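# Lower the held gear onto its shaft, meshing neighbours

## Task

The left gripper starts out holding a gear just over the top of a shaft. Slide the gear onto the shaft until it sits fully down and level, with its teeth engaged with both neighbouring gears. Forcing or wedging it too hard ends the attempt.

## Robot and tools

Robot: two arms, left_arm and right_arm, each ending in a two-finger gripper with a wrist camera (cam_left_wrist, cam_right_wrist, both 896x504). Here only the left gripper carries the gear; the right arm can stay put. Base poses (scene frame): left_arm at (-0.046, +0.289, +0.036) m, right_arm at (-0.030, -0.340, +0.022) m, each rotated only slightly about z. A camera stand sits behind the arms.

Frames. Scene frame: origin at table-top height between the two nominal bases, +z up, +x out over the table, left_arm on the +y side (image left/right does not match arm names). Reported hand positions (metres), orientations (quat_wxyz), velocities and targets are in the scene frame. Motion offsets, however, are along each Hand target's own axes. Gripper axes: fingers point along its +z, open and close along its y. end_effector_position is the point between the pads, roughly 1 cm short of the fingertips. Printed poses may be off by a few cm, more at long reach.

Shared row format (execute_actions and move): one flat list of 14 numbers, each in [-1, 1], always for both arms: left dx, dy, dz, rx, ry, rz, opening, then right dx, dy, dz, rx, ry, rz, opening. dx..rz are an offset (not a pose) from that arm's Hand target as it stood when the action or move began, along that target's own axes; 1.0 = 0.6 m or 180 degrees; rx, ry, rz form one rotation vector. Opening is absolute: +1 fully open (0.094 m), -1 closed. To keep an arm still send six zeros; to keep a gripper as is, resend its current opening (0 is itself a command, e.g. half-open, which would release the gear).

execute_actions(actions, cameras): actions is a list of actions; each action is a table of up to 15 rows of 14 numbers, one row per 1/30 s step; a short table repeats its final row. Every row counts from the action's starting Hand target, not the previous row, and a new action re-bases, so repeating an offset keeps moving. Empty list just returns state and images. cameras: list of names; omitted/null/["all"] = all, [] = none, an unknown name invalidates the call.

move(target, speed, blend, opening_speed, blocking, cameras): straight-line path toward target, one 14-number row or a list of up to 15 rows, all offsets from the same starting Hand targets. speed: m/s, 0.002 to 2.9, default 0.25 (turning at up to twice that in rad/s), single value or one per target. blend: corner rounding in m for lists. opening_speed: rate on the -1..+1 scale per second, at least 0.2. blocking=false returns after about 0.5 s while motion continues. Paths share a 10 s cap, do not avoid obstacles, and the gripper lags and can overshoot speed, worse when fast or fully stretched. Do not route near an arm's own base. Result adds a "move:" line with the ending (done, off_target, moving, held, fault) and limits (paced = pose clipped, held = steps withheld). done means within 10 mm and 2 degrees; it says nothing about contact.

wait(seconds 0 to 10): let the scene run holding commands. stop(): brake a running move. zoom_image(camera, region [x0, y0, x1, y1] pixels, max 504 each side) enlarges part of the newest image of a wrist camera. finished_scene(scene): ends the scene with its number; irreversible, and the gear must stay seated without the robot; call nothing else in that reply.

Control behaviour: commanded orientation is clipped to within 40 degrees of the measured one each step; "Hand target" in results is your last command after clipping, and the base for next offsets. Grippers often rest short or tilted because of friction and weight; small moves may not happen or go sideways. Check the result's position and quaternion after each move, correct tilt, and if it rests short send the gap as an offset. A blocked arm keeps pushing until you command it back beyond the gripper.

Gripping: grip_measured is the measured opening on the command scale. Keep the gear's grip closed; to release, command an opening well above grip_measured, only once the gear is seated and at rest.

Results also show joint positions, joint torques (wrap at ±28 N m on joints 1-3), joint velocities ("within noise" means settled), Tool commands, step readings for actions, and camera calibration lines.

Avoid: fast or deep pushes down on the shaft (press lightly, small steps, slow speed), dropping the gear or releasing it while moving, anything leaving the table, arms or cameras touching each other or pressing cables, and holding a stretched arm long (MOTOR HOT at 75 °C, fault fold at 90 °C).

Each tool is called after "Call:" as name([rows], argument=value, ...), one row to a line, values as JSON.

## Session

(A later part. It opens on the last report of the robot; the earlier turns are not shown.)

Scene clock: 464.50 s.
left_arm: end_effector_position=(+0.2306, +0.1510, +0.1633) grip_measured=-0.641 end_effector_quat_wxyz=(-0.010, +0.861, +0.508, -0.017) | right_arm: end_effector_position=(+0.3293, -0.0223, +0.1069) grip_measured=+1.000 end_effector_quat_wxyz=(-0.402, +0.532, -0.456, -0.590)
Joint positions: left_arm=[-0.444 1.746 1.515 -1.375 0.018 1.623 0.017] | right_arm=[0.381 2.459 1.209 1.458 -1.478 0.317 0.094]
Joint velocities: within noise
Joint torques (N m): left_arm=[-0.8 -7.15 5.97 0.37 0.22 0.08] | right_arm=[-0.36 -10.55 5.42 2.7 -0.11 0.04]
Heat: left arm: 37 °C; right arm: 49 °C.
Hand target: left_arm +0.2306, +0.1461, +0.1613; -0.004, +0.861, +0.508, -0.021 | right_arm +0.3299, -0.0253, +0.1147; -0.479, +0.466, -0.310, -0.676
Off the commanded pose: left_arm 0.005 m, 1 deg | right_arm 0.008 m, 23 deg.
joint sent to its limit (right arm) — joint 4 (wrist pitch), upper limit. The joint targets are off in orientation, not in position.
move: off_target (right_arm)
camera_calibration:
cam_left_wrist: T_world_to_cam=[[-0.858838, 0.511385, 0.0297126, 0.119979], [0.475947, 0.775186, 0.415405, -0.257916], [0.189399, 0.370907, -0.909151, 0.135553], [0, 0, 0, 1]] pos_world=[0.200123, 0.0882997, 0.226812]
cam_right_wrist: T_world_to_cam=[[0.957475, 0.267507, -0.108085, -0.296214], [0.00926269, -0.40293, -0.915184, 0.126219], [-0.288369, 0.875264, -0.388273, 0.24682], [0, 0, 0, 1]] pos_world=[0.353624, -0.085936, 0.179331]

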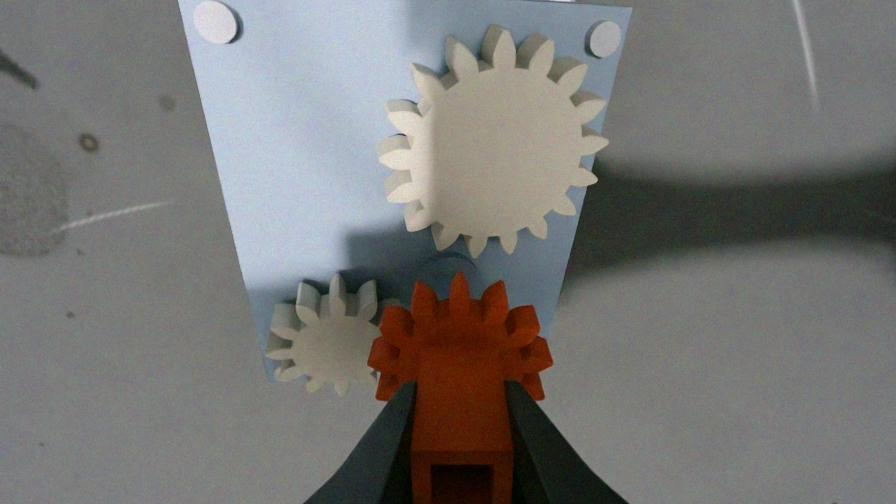

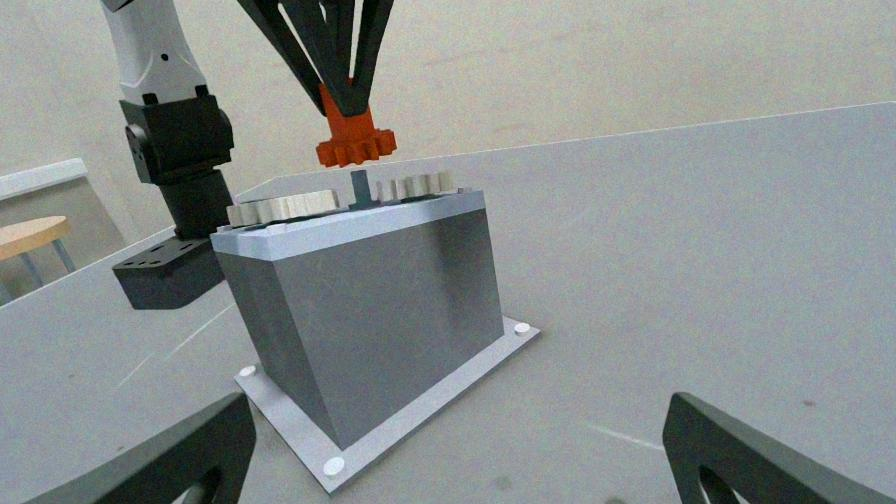

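Call:
move(target=[0.0042,-0.0023,0,-0.0161,-0.0292,0,-1,0,0,0,0,0,0,1], speed=0.05)

Call:
zoom_image(camera="cam_right_wrist", region=[270, 70, 470, 220])

Call:
zoom_image(camera="cam_left_wrist", region=[240, 200, 580, 460])

Scene clock: 485.07 s.
left_arm: end_effector_position=(+0.2289, +0.1508, +0.1550) grip_measured=-0.641 end_effector_quat_wxyz=(+0.022, +0.857, +0.512, -0.052) | right_arm: end_effector_position=(+0.3292, -0.0223, +0.1068) grip_measured=+1.000 end_effector_quat_wxyz=(-0.402, +0.532, -0.456, -0.590)
Joint positions: left_arm=[-0.395 1.73 1.458 -1.325 0.11 1.662 0.017] | right_arm=[0.381 2.459 1.209 1.457 -1.479 0.318 0.094]
Joint velocities: within noise
Joint torques (N m): left_arm=[0.21 -9.48 5.97 0.39 0.33 0.29] | right_arm=[-0.39 -10.74 5.41 2.71 -0.12 0.05]
Heat: left arm: 36 °C; right arm: 48 °C.
Hand target: left_arm +0.2306, +0.1490, +0.1613; +0.041, +0.859, +0.508, -0.047 | right_arm +0.3299, -0.0254, +0.1147; -0.479, +0.466, -0.310, -0.676
Off the commanded pose: left_arm 0.007 m, 2 deg | right_arm 0.009 m, 23 deg.
joint sent to its limit (right arm) — joint 4 (wrist pitch), upper limit. The joint targets are off in orientation, not in position.
move: off_target (right_arm)
camera_calibration:
cam_left_wrist: T_world_to_cam=[[-0.865009, 0.501693, 0.00793066, 0.125103], [0.475727, 0.815009, 0.330825, -0.246314], [0.159509, 0.289939, -0.943659, 0.152834], [0, 0, 0, 1]] pos_world=[0.201015, 0.0936719, 0.224717]
cam_right_wrist: T_world_to_cam=[[0.957067, 0.268185, -0.109999, -0.295803], [0.00793818, -0.403586, -0.914907, 0.126531], [-0.289759, 0.874754, -0.388387, 0.247192], [0, 0, 0, 1]] pos_world=[0.353725, -0.0858364, 0.179232]

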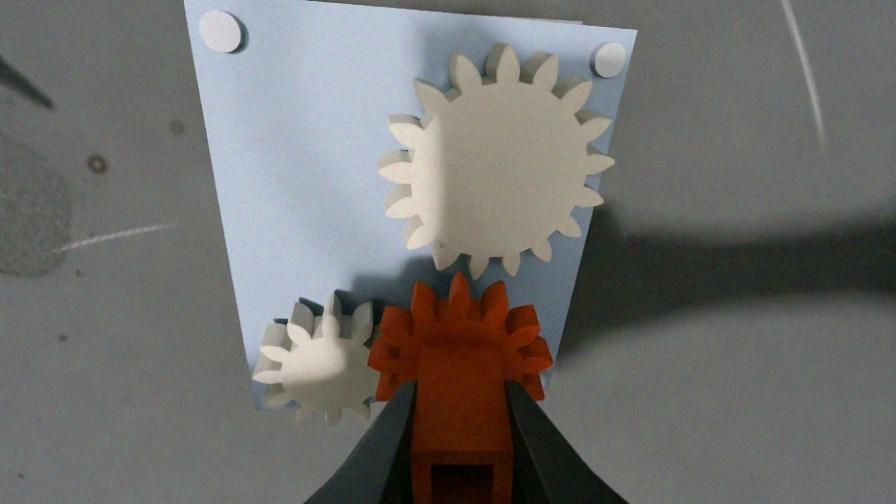

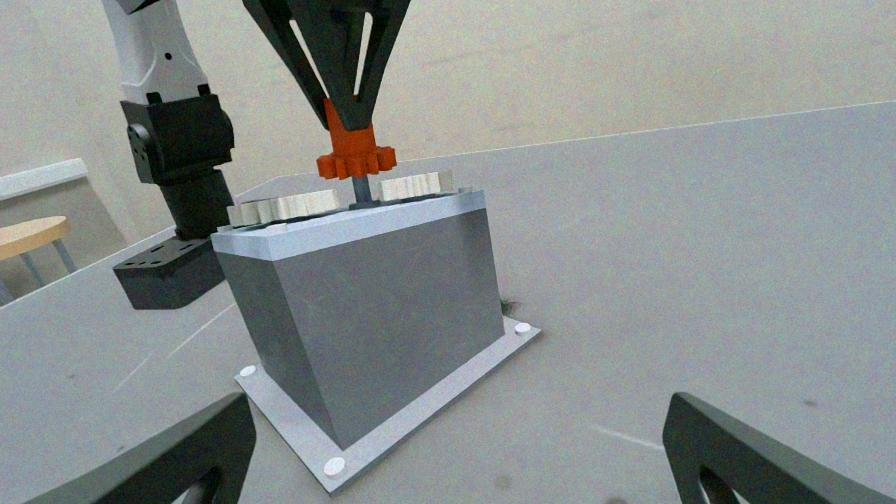

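Scaled by 2.520 from the camera's 896x504 image, which has a finer 1280x720 frame.

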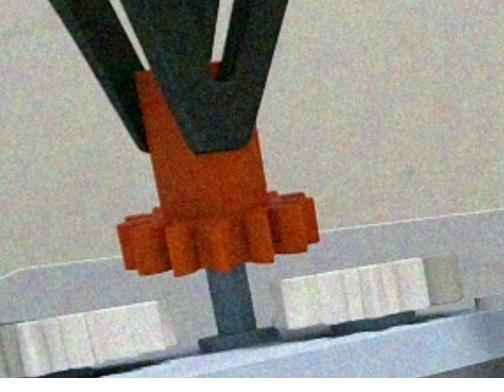

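Scaled by 1.482 from the camera's 896x504 image, which has a finer 1280x720 frame.

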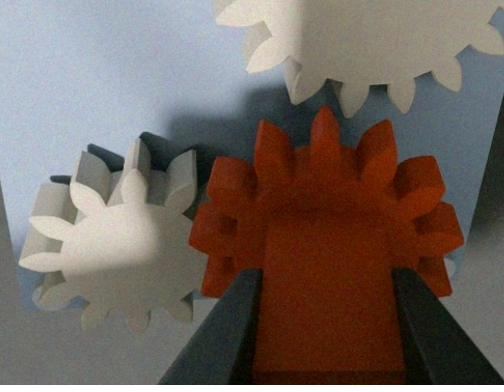

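Call:
move(target=[0.004,0,-0.01,0,0,0,-1,0,0,0,0,0,0,1], speed=0.05)

Call:
zoom_image(camera="cam_right_wrist", region=[270, 70, 470, 220])

Call:
zoom_image(camera="cam_left_wrist", region=[240, 200, 580, 460])

Scene clock: 510.40 s.
left_arm: end_effector_position=(+0.2302, +0.1529, +0.1550) grip_measured=-0.641 end_effector_quat_wxyz=(+0.023, +0.857, +0.511, -0.052) | right_arm: end_effector_position=(+0.3292, -0.0223, +0.1068) grip_measured=+1.000 end_effector_quat_wxyz=(-0.402, +0.532, -0.456, -0.590)
Joint positions: left_arm=[-0.386 1.73 1.458 -1.325 0.112 1.672 0.017] | right_arm=[0.381 2.459 1.209 1.457 -1.479 0.317 0.094]
Joint velocities: within noise
Joint torques (N m): left_arm=[0.28 -9.5 7.99 0.13 0.29 0.28] | right_arm=[-0.58 -10.71 5.38 2.73 -0.11 0.05]
Heat: left arm: 37 °C; right arm: 47 °C.
Hand target: left_arm +0.2319, +0.1518, +0.1669; +0.041, +0.859, +0.508, -0.047 | right_arm +0.3299, -0.0253, +0.1147; -0.479, +0.466, -0.310, -0.676
Off the commanded pose: left_arm 0.012 m, 2 deg | right_arm 0.008 m, 23 deg.
joint sent to its limit (right arm) — joint 4 (wrist pitch), upper limit. The joint targets are off in orientation, not in position.
move: off_target (left_arm, right_arm)
camera_calibration:
cam_left_wrist: T_world_to_cam=[[-0.864675, 0.502299, 0.00574661, 0.125353], [0.476034, 0.8157, 0.328671, -0.248436], [0.160404, 0.286929, -0.944427, 0.152352], [0, 0, 0, 1]] pos_world=[0.202215, 0.0959704, 0.224818]
cam_right_wrist: T_world_to_cam=[[0.957122, 0.268143, -0.109621, -0.295798], [0.00827804, -0.403576, -0.914909, 0.126412], [-0.289566, 0.874772, -0.388491, 0.247115], [0, 0, 0, 1]] pos_world=[0.353625, -0.0858364, 0.179232]

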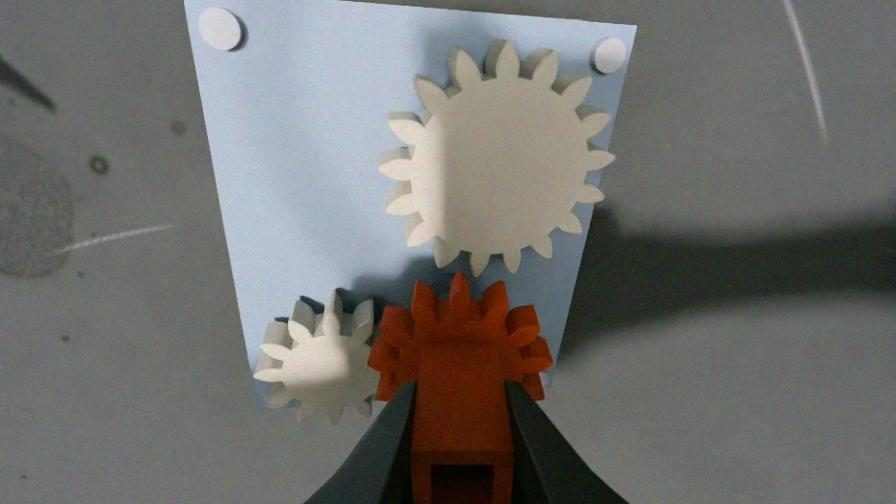

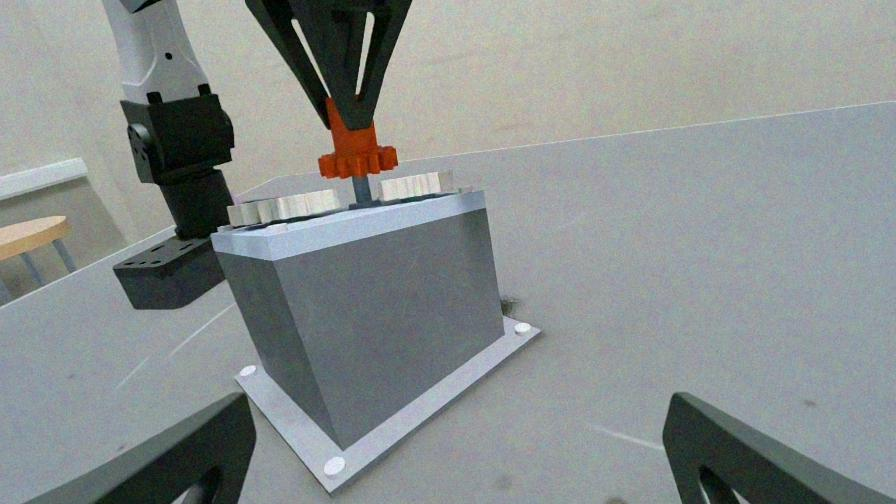

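Scaled by 2.520 from the camera's 896x504 image, which has a finer 1280x720 frame.

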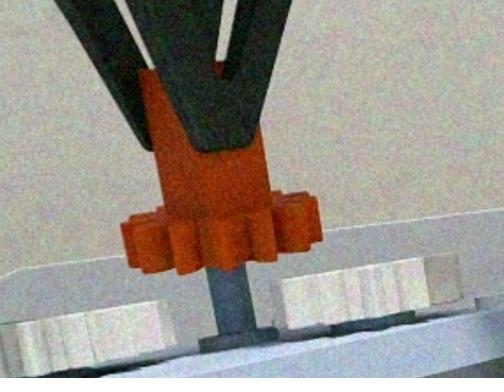

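Scaled by 1.482 from the camera's 896x504 image, which has a finer 1280x720 frame.

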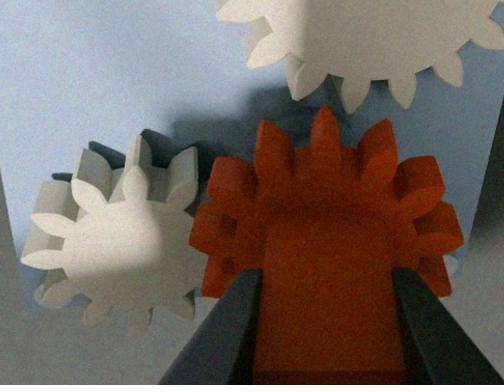

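Call:
move(target=[0.001,0,0.02,0,0,0,-1,0,0,0,0,0,0,1], speed=0.05)

Call:
zoom_image(camera="cam_right_wrist", region=[270, 70, 470, 220])

Call:
zoom_image(camera="cam_left_wrist", region=[240, 200, 580, 460])

Scene clock: 524.90 s.
left_arm: end_effector_position=(+0.2297, +0.1522, +0.1499) grip_measured=-0.641 end_effector_quat_wxyz=(+0.025, +0.858, +0.511, -0.054) | right_arm: end_effector_position=(+0.3292, -0.0223, +0.1068) grip_measured=+1.000 end_effector_quat_wxyz=(-0.402, +0.532, -0.456, -0.590)
Joint positions: left_arm=[-0.386 1.728 1.436 -1.302 0.117 1.673 0.017] | right_arm=[0.381 2.459 1.209 1.457 -1.479 0.317 0.094]
Joint velocities: within noise
Joint torques (N m): left_arm=[0.06 -9.17 5.9 0.41 0.25 0.24] | right_arm=[-0.46 -10.66 5.39 2.71 -0.11 0.09]
Heat: left arm: 37 °C; right arm: 47 °C.
Hand target: left_arm +0.2317, +0.1509, +0.1549; +0.041, +0.859, +0.508, -0.048 | right_arm +0.3299, -0.0253, +0.1147; -0.479, +0.466, -0.310, -0.676
Off the commanded pose: left_arm 0.006 m, 2 deg | right_arm 0.009 m, 23 deg.
joint sent to its limit (right arm) — joint 4 (wrist pitch), upper limit. The joint targets are off in orientation, not in position.
move: off_target (right_arm)
camera_calibration:
cam_left_wrist: T_world_to_cam=[[-0.864353, 0.502873, 0.00348946, 0.12539], [0.476687, 0.817095, 0.32423, -0.245614], [0.160195, 0.281912, -0.945972, 0.148864], [0, 0, 0, 1]] pos_world=[0.201615, 0.0956681, 0.220019]
cam_right_wrist: T_world_to_cam=[[0.957122, 0.268143, -0.109621, -0.295798], [0.00827804, -0.403576, -0.914909, 0.126412], [-0.289566, 0.874772, -0.388491, 0.247115], [0, 0, 0, 1]] pos_world=[0.353625, -0.0858364, 0.179232]

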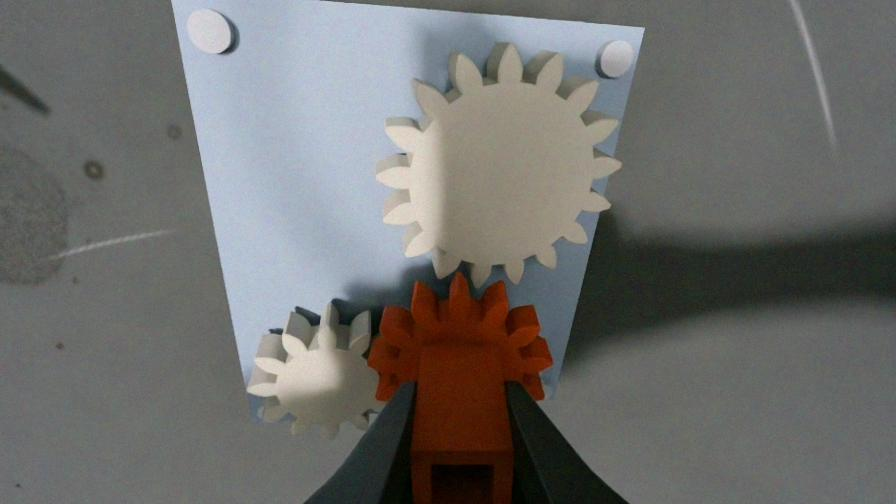

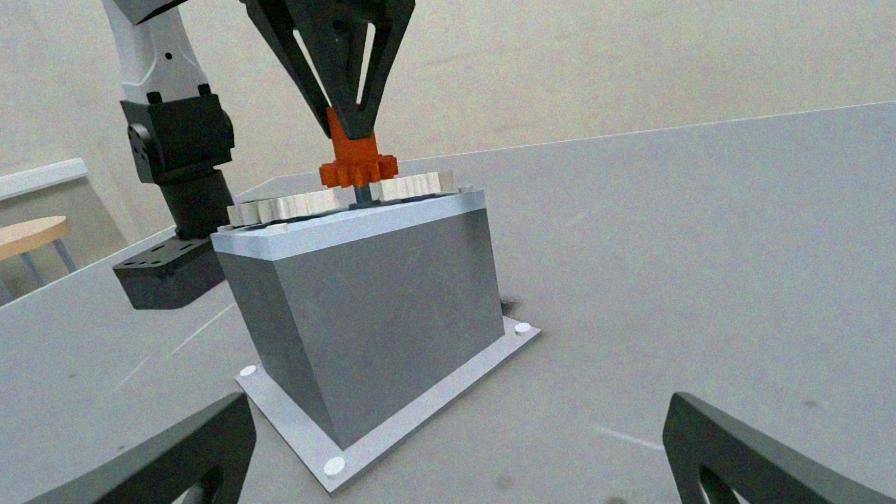

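Scaled by 2.520 from the camera's 896x504 image, which has a finer 1280x720 frame.

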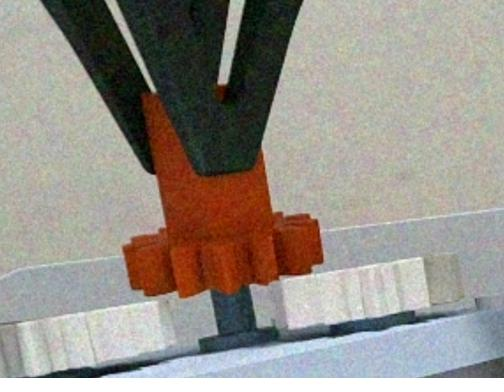

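Scaled by 1.482 from the camera's 896x504 image, which has a finer 1280x720 frame.

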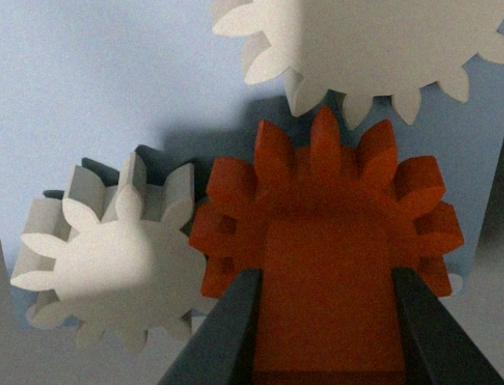

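Call:
move(target=[0,0,0.0067,0,0,0,-1,0,0,0,0,0,0,1], speed=0.03)

Call:
zoom_image(camera="cam_right_wrist", region=[270, 70, 470, 220])

Call:
zoom_image(camera="cam_left_wrist", region=[240, 200, 580, 460])

Scene clock: 544.87 s.
left_arm: end_effector_position=(+0.2295, +0.1521, +0.1493) grip_measured=-0.641 end_effector_quat_wxyz=(+0.028, +0.858, +0.511, -0.053) | right_arm: end_effector_position=(+0.3291, -0.0223, +0.1068) grip_measured=+1.000 end_effector_quat_wxyz=(-0.402, +0.532, -0.456, -0.590)
Joint positions: left_arm=[-0.386 1.723 1.427 -1.294 0.118 1.673 0.017] | right_arm=[0.381 2.459 1.209 1.457 -1.48 0.317 0.094]
Joint velocities: within noise
Joint torques (N m): left_arm=[-0.09 -8.57 5.42 0.53 0.23 0.25] | right_arm=[-0.51 -10.66 5.39 2.7 -0.11 0.07]
Heat: left arm: 39 °C; right arm: 47 °C.
Hand target: left_arm +0.2316, +0.1504, +0.1510; +0.041, +0.859, +0.508, -0.048 | right_arm +0.3299, -0.0254, +0.1147; -0.479, +0.466, -0.310, -0.676
Off the commanded pose: left_arm 0.003 m, 2 deg | right_arm 0.009 m, 23 deg.
joint sent to its limit (right arm) — joint 4 (wrist pitch), upper limit. The joint targets are off in orientation, not in position.
move: off_target (right_arm)
camera_calibration:
cam_left_wrist: T_world_to_cam=[[-0.864385, 0.502827, -0.00194082, 0.126114], [0.475125, 0.818015, 0.324203, -0.245064], [0.164606, 0.279314, -0.945985, 0.147811], [0, 0, 0, 1]] pos_world=[0.201117, 0.0957671, 0.219523]
cam_right_wrist: T_world_to_cam=[[0.957057, 0.26853, -0.109241, -0.29581], [0.00879697, -0.403549, -0.914916, 0.126232], [-0.289766, 0.874665, -0.388582, 0.247193], [0, 0, 0, 1]] pos_world=[0.353624, -0.0858367, 0.179232]

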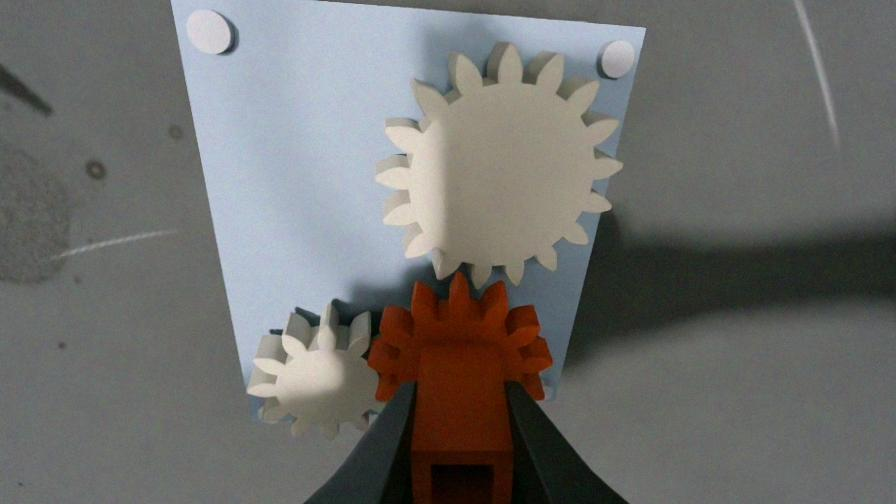

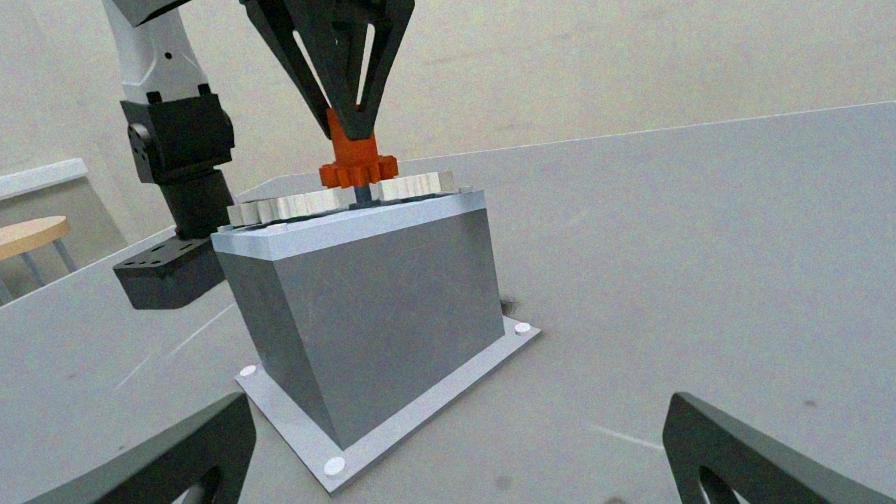

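Scaled by 2.520 from the camera's 896x504 image, which has a finer 1280x720 frame.

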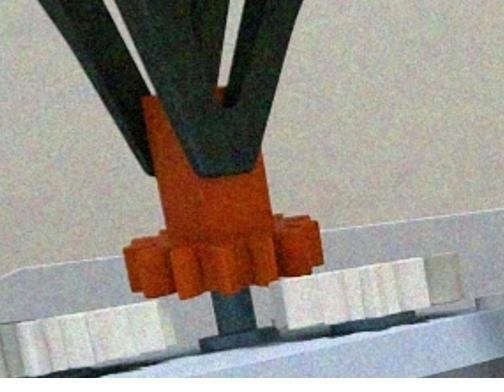

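Scaled by 1.482 from the camera's 896x504 image, which has a finer 1280x720 frame.

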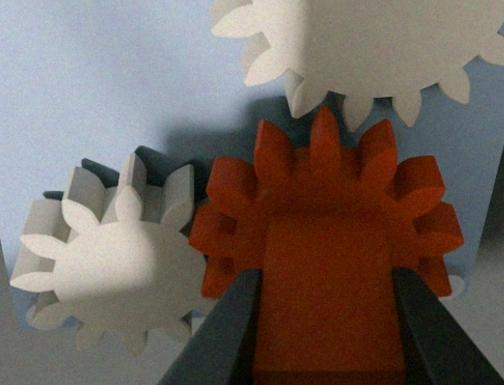

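Call:
move(target=[0,0,0.006,0,0,0,-1,0,0,0,0,0,0,1], speed=0.03)

Call:
zoom_image(camera="cam_right_wrist", region=[270, 70, 470, 220])

Call:
zoom_image(camera="cam_left_wrist", region=[340, 240, 580, 420])

Scene clock: 556.27 s.
left_arm: end_effector_position=(+0.2292, +0.1520, +0.1490) grip_measured=-0.641 end_effector_quat_wxyz=(+0.030, +0.858, +0.511, -0.051) | right_arm: end_effector_position=(+0.3291, -0.0223, +0.1068) grip_measured=+1.000 end_effector_quat_wxyz=(-0.402, +0.532, -0.456, -0.590)
Joint positions: left_arm=[-0.386 1.716 1.419 -1.285 0.118 1.673 0.017] | right_arm=[0.381 2.459 1.209 1.457 -1.48 0.317 0.094]
Joint velocities: within noise
Joint torques (N m): left_arm=[-0.27 -7.87 4.93 0.57 0.22 0.23] | right_arm=[-0.55 -10.69 5.38 2.69 -0.15 0.01]
Heat: left arm: 38 °C; right arm: 47 °C.
Hand target: left_arm +0.2314, +0.1500, +0.1474; +0.041, +0.859, +0.508, -0.048 | right_arm +0.3299, -0.0254, +0.1147; -0.479, +0.466, -0.310, -0.676
Off the commanded pose: left_arm 0.003 m, 1 deg | right_arm 0.009 m, 23 deg.
joint sent to its limit (right arm) — joint 4 (wrist pitch), upper limit. The joint targets are off in orientation, not in position.
move: off_target (right_arm)
camera_calibration:
cam_left_wrist: T_world_to_cam=[[-0.864341, 0.502842, -0.0080481, 0.126825], [0.473442, 0.818994, 0.324193, -0.244601], [0.169609, 0.276403, -0.945957, 0.146843], [0, 0, 0, 1]] pos_world=[0.200519, 0.0959659, 0.219226]
cam_right_wrist: T_world_to_cam=[[0.957057, 0.26853, -0.109241, -0.29581], [0.00879697, -0.403549, -0.914916, 0.126232], [-0.289766, 0.874665, -0.388582, 0.247193], [0, 0, 0, 1]] pos_world=[0.353624, -0.0858367, 0.179232]

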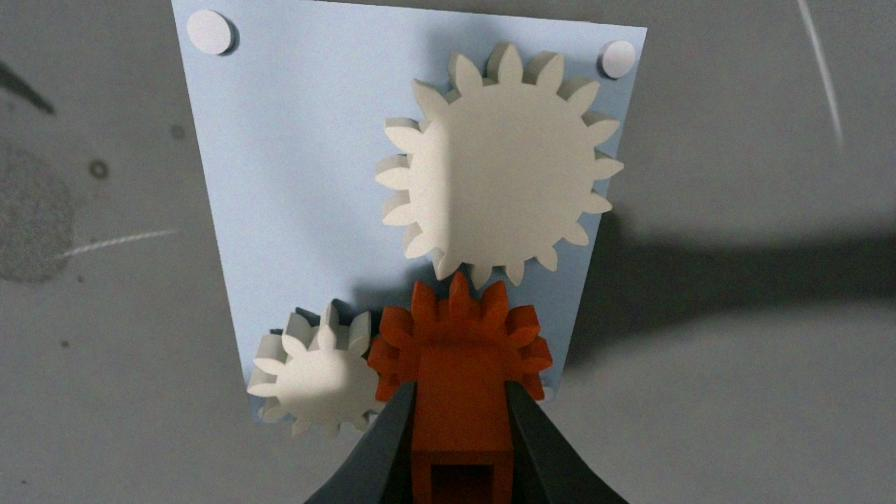

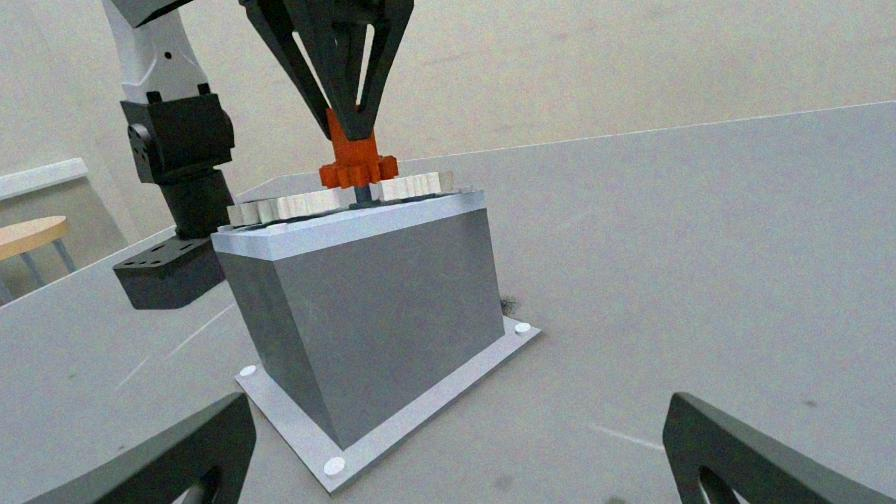

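Scaled by 2.520 from the camera's 896x504 image, which has a finer 1280x720 frame.

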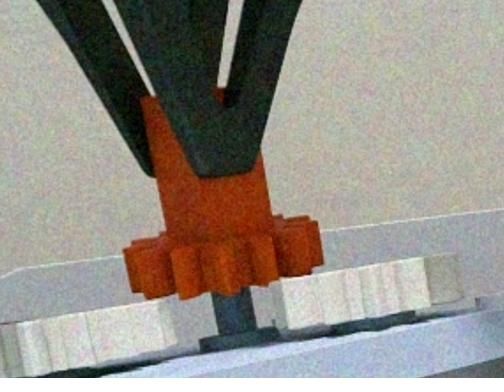

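Scaled by 2.100 from the camera's 896x504 image, which has a finer 1280x720 frame.

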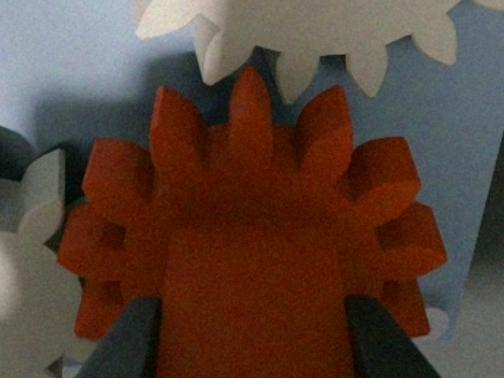

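Call:
move([
  [0,0,0,0,0,0.022,-1,0,0,0,0,0,0,1],
  [0,0,0,0,0,-0.022,-1,0,0,0,0,0,0,1],
  [0,0,0,0,0,0,-1,0,0,0,0,0,0,1],
], speed=0.05)

Call:
zoom_image(camera="cam_right_wrist", region=[270, 70, 470, 220])

Scene clock: 573.83 s.
left_arm: end_effector_position=(+0.2294, +0.1519, +0.1489) grip_measured=-0.641 end_effector_quat_wxyz=(+0.031, +0.855, +0.515, -0.051) | right_arm: end_effector_position=(+0.3291, -0.0223, +0.1068) grip_measured=+1.000 end_effector_quat_wxyz=(-0.401, +0.532, -0.456, -0.590)
Joint positions: left_arm=[-0.386 1.716 1.418 -1.284 0.119 1.663 0.017] | right_arm=[0.381 2.459 1.209 1.457 -1.48 0.318 0.094]
Joint velocities: within noise
Joint torques (N m): left_arm=[-0.18 -7.84 5.07 0.56 0.24 0.3] | right_arm=[-0.46 -10.67 5.39 2.72 -0.11 0.09]
Heat: left arm: 38 °C; right arm: 47 °C.
Hand target: left_arm +0.2314, +0.1500, +0.1474; +0.041, +0.859, +0.508, -0.047 | right_arm +0.3299, -0.0254, +0.1147; -0.479, +0.466, -0.310, -0.676
Off the commanded pose: left_arm 0.003 m, 2 deg | right_arm 0.009 m, 23 deg.
joint sent to its limit (right arm) — joint 4 (wrist pitch), upper limit. The joint targets are off in orientation, not in position.
move: off_target (right_arm)
camera_calibration:
cam_left_wrist: T_world_to_cam=[[-0.868868, 0.494978, -0.00813005, 0.129311], [0.46601, 0.823339, 0.323957, -0.243445], [0.167045, 0.277687, -0.946037, 0.14715], [0, 0, 0, 1]] pos_world=[0.201221, 0.0955705, 0.219126]
cam_right_wrist: T_world_to_cam=[[0.956969, 0.268552, -0.109953, -0.29566], [0.00816943, -0.403681, -0.914863, 0.126342], [-0.290075, 0.874598, -0.388505, 0.247244], [0, 0, 0, 1]] pos_world=[0.353625, -0.0858367, 0.179132]

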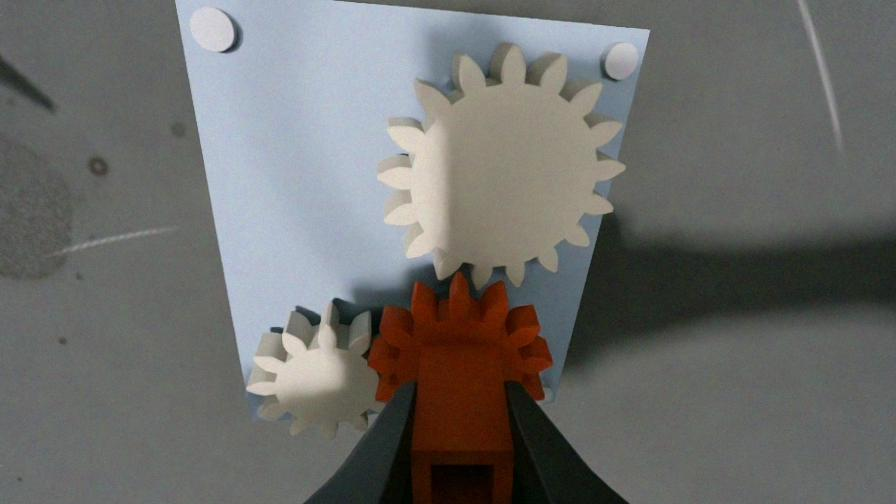

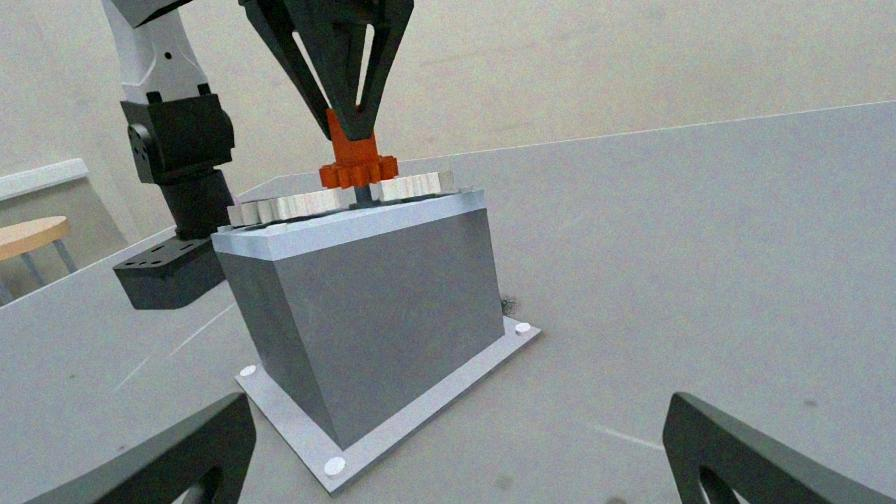

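Scaled by 2.520 from the camera's 896x504 image, which has a finer 1280x720 frame.

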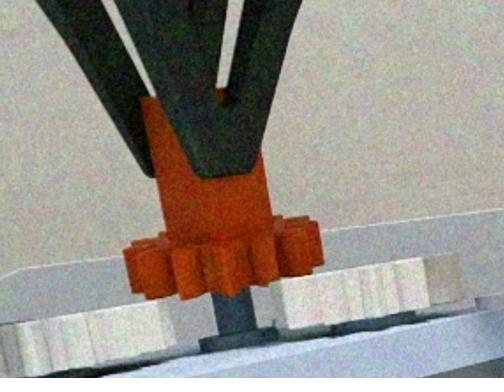

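Call:
move(target=[0,0,-0.002,0,0,0,-0.4,0,0,0,0,0,0,1], opening_speed=0.3)

Call:
zoom_image(camera="cam_right_wrist", region=[270, 70, 470, 220])

Call:
zoom_image(camera="cam_left_wrist", region=[240, 200, 580, 460])

Scene clock: 616.63 s.
left_arm: end_effector_position=(+0.2296, +0.1518, +0.1473) grip_measured=-0.402 end_effector_quat_wxyz=(+0.031, +0.856, +0.513, -0.051) | right_arm: end_effector_position=(+0.3291, -0.0223, +0.1068) grip_measured=+1.000 end_effector_quat_wxyz=(-0.401, +0.532, -0.456, -0.590)
Joint positions: left_arm=[-0.386 1.716 1.412 -1.276 0.119 1.667 0.028] | right_arm=[0.381 2.459 1.209 1.457 -1.48 0.318 0.094]
Joint velocities: within noise
Joint torques (N m): left_arm=[-0.23 -7.8 5.9 0.45 0.22 0.27] | right_arm=[-0.44 -10.61 5.39 2.68 -0.14 0.06]
Heat: left arm: 38 °C; right arm: 47 °C.
Hand target: left_arm +0.2315, +0.1501, +0.1486; +0.041, +0.859, +0.508, -0.047 | right_arm +0.3299, -0.0254, +0.1147; -0.479, +0.466, -0.310, -0.676
Off the commanded pose: left_arm 0.003 m, 1 deg | right_arm 0.009 m, 23 deg.
joint sent to its limit (right arm) — joint 4 (wrist pitch), upper limit. The joint targets are off in orientation, not in position.
move: off_target (right_arm)
camera_calibration:
cam_left_wrist: T_world_to_cam=[[-0.867181, 0.497892, -0.0100329, 0.128959], [0.46821, 0.822016, 0.324145, -0.24335], [0.169636, 0.276395, -0.945954, 0.145306], [0, 0, 0, 1]] pos_world=[0.201121, 0.0956685, 0.217627]
cam_right_wrist: T_world_to_cam=[[0.956969, 0.268552, -0.109953, -0.29566], [0.00816943, -0.403681, -0.914863, 0.126342], [-0.290075, 0.874598, -0.388505, 0.247244], [0, 0, 0, 1]] pos_world=[0.353625, -0.0858367, 0.179132]

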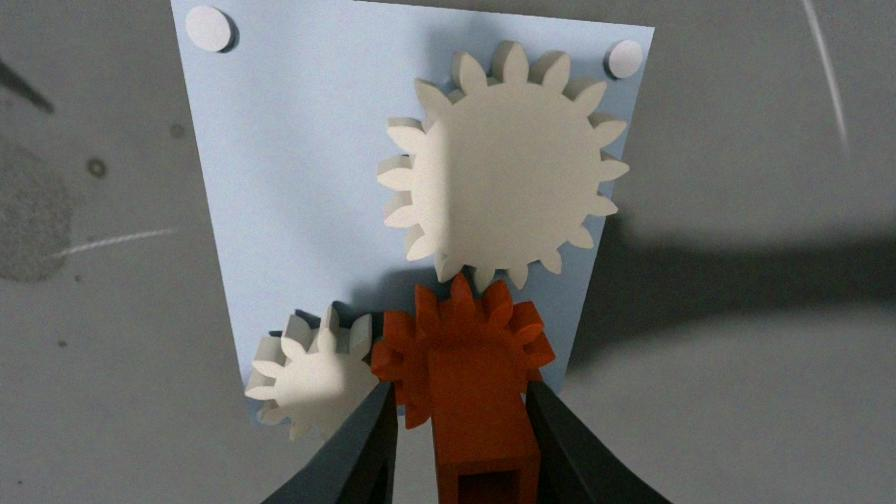

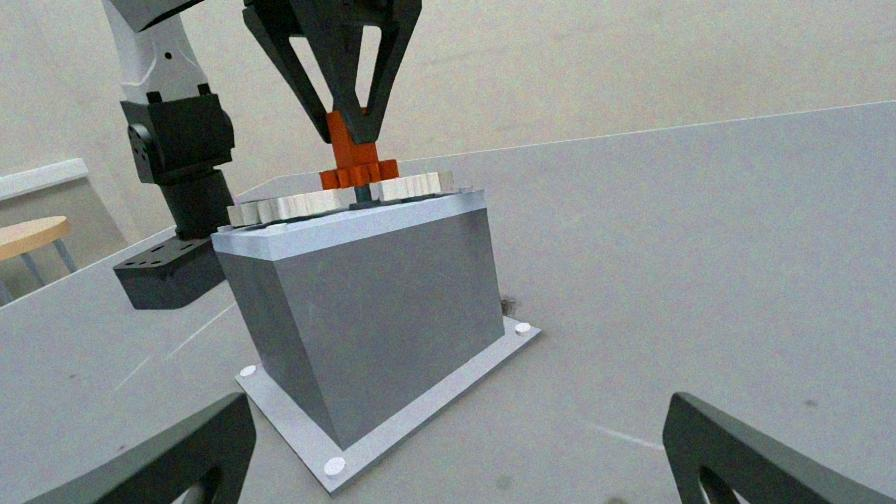

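Scaled by 2.520 from the camera's 896x504 image, which has a finer 1280x720 frame.

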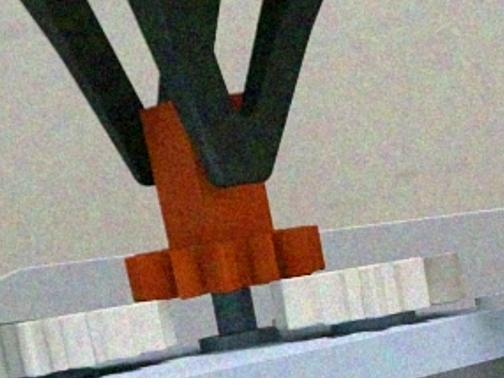

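Scaled by 1.482 from the camera's 896x504 image, which has a finer 1280x720 frame.

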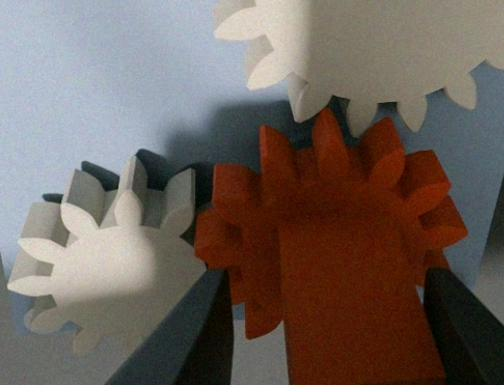

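Call:
move(target=[0,0,0,-0.026,0,0,-0.4,0,0,0,0,0,0,1], speed=0.05)

Call:
zoom_image(camera="cam_left_wrist", region=[240, 240, 580, 500])

Call:
zoom_image(camera="cam_right_wrist", region=[270, 70, 470, 220])

Scene clock: 642.60 s.
left_arm: end_effector_position=(+0.2284, +0.1522, +0.1427) grip_measured=-0.402 end_effector_quat_wxyz=(+0.056, +0.857, +0.511, -0.033) | right_arm: end_effector_position=(+0.3291, -0.0223, +0.1068) grip_measured=+1.000 end_effector_quat_wxyz=(-0.401, +0.532, -0.456, -0.590)
Joint positions: left_arm=[-0.386 1.655 1.324 -1.188 0.119 1.667 0.028] | right_arm=[0.381 2.459 1.209 1.457 -1.48 0.318 0.094]
Joint velocities: within noise
Joint torques (N m): left_arm=[0.2 -8.79 6 0.64 0.33 0.21] | right_arm=[-0.54 -10.7 5.35 2.69 -0.12 0.08]
Heat: left arm: 38 °C; right arm: 47 °C.
Hand target: left_arm +0.2315, +0.1501, +0.1485; +0.076, +0.857, +0.509, -0.027 | right_arm +0.3299, -0.0254, +0.1147; -0.479, +0.466, -0.310, -0.676
Off the commanded pose: left_arm 0.007 m, 2 deg | right_arm 0.009 m, 23 deg.
joint sent to its limit (right arm) — joint 4 (wrist pitch), upper limit. The joint targets are off in orientation, not in position.
move: off_target (right_arm)
camera_calibration:
cam_left_wrist: T_world_to_cam=[[-0.864891, 0.496911, -0.0710138, 0.135984], [0.449694, 0.8299, 0.330215, -0.239436], [0.223022, 0.253665, -0.941231, 0.131573], [0, 0, 0, 1]] pos_world=[0.195941, 0.09776, 0.212563]
cam_right_wrist: T_world_to_cam=[[0.956969, 0.268552, -0.109953, -0.29566], [0.00816943, -0.403681, -0.914863, 0.126342], [-0.290075, 0.874598, -0.388505, 0.247244], [0, 0, 0, 1]] pos_world=[0.353625, -0.0858367, 0.179132]

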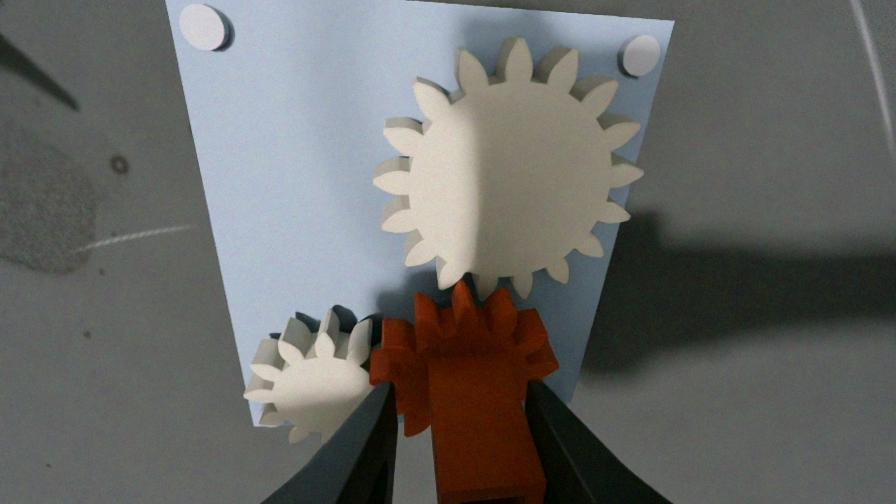

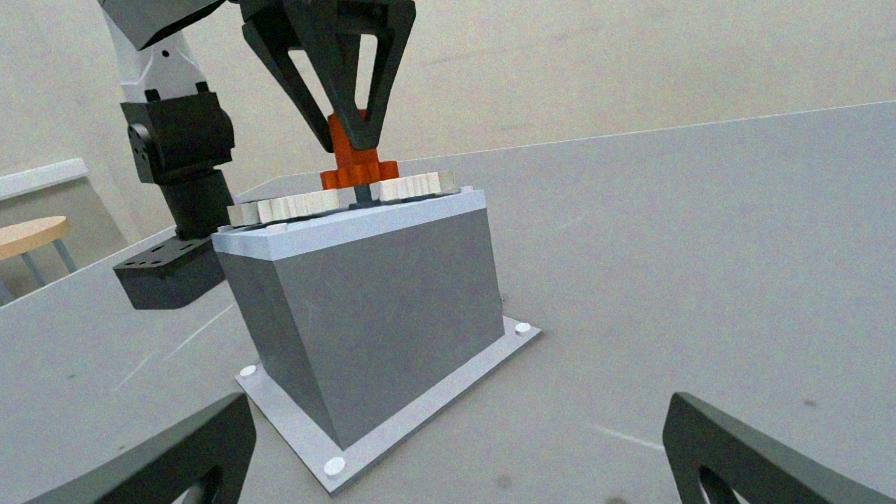

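Scaled by 1.482 from the camera's 896x504 image, which has a finer 1280x720 frame.

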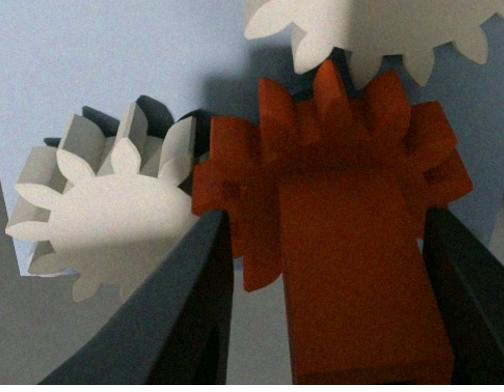

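Scaled by 2.520 from the camera's 896x504 image, which has a finer 1280x720 frame.

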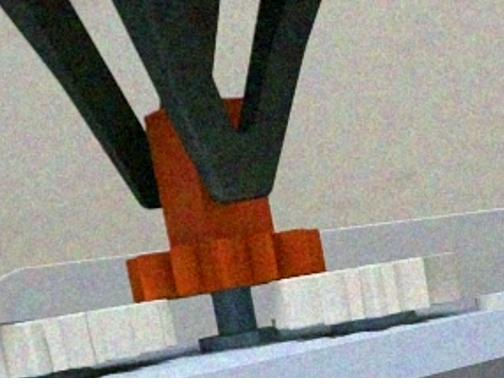

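Call:
zoom_image(camera="cam_right_wrist", region=[210, 140, 350, 245])

Call:
zoom_image(camera="cam_right_wrist", region=[320, 140, 490, 245])

Scaled by 3.600 from the camera's 896x504 image, which has a finer 1280x720 frame.

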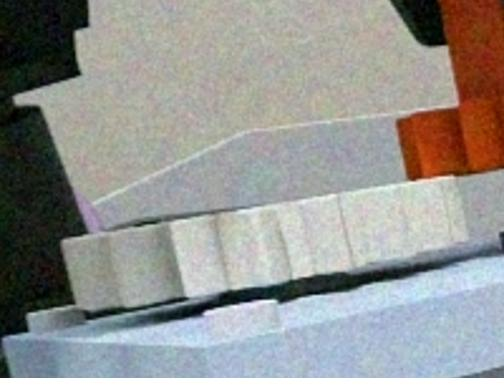

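Scaled by 2.965 from the camera's 896x504 image, which has a finer 1280x720 frame.

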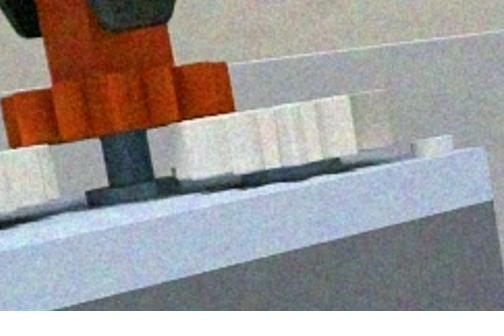

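Call:
zoom_image(camera="cam_left_wrist", region=[360, 260, 580, 440])

Call:
zoom_image(camera="cam_left_wrist", region=[230, 290, 410, 450])

Scaled by 2.291 from the camera's 896x504 image, which has a finer 1280x720 frame.

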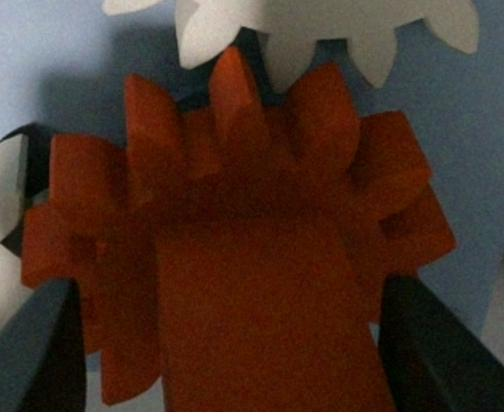

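Scaled by 2.800 from the camera's 896x504 image, which has a finer 1280x720 frame.

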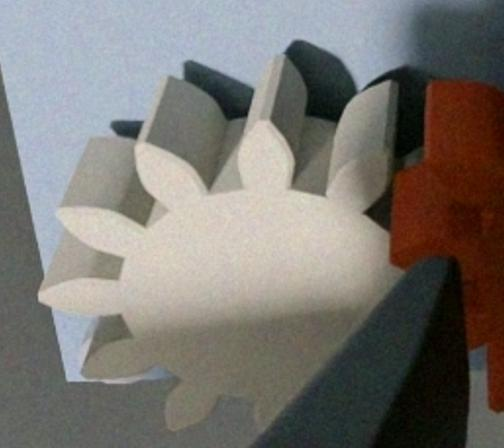

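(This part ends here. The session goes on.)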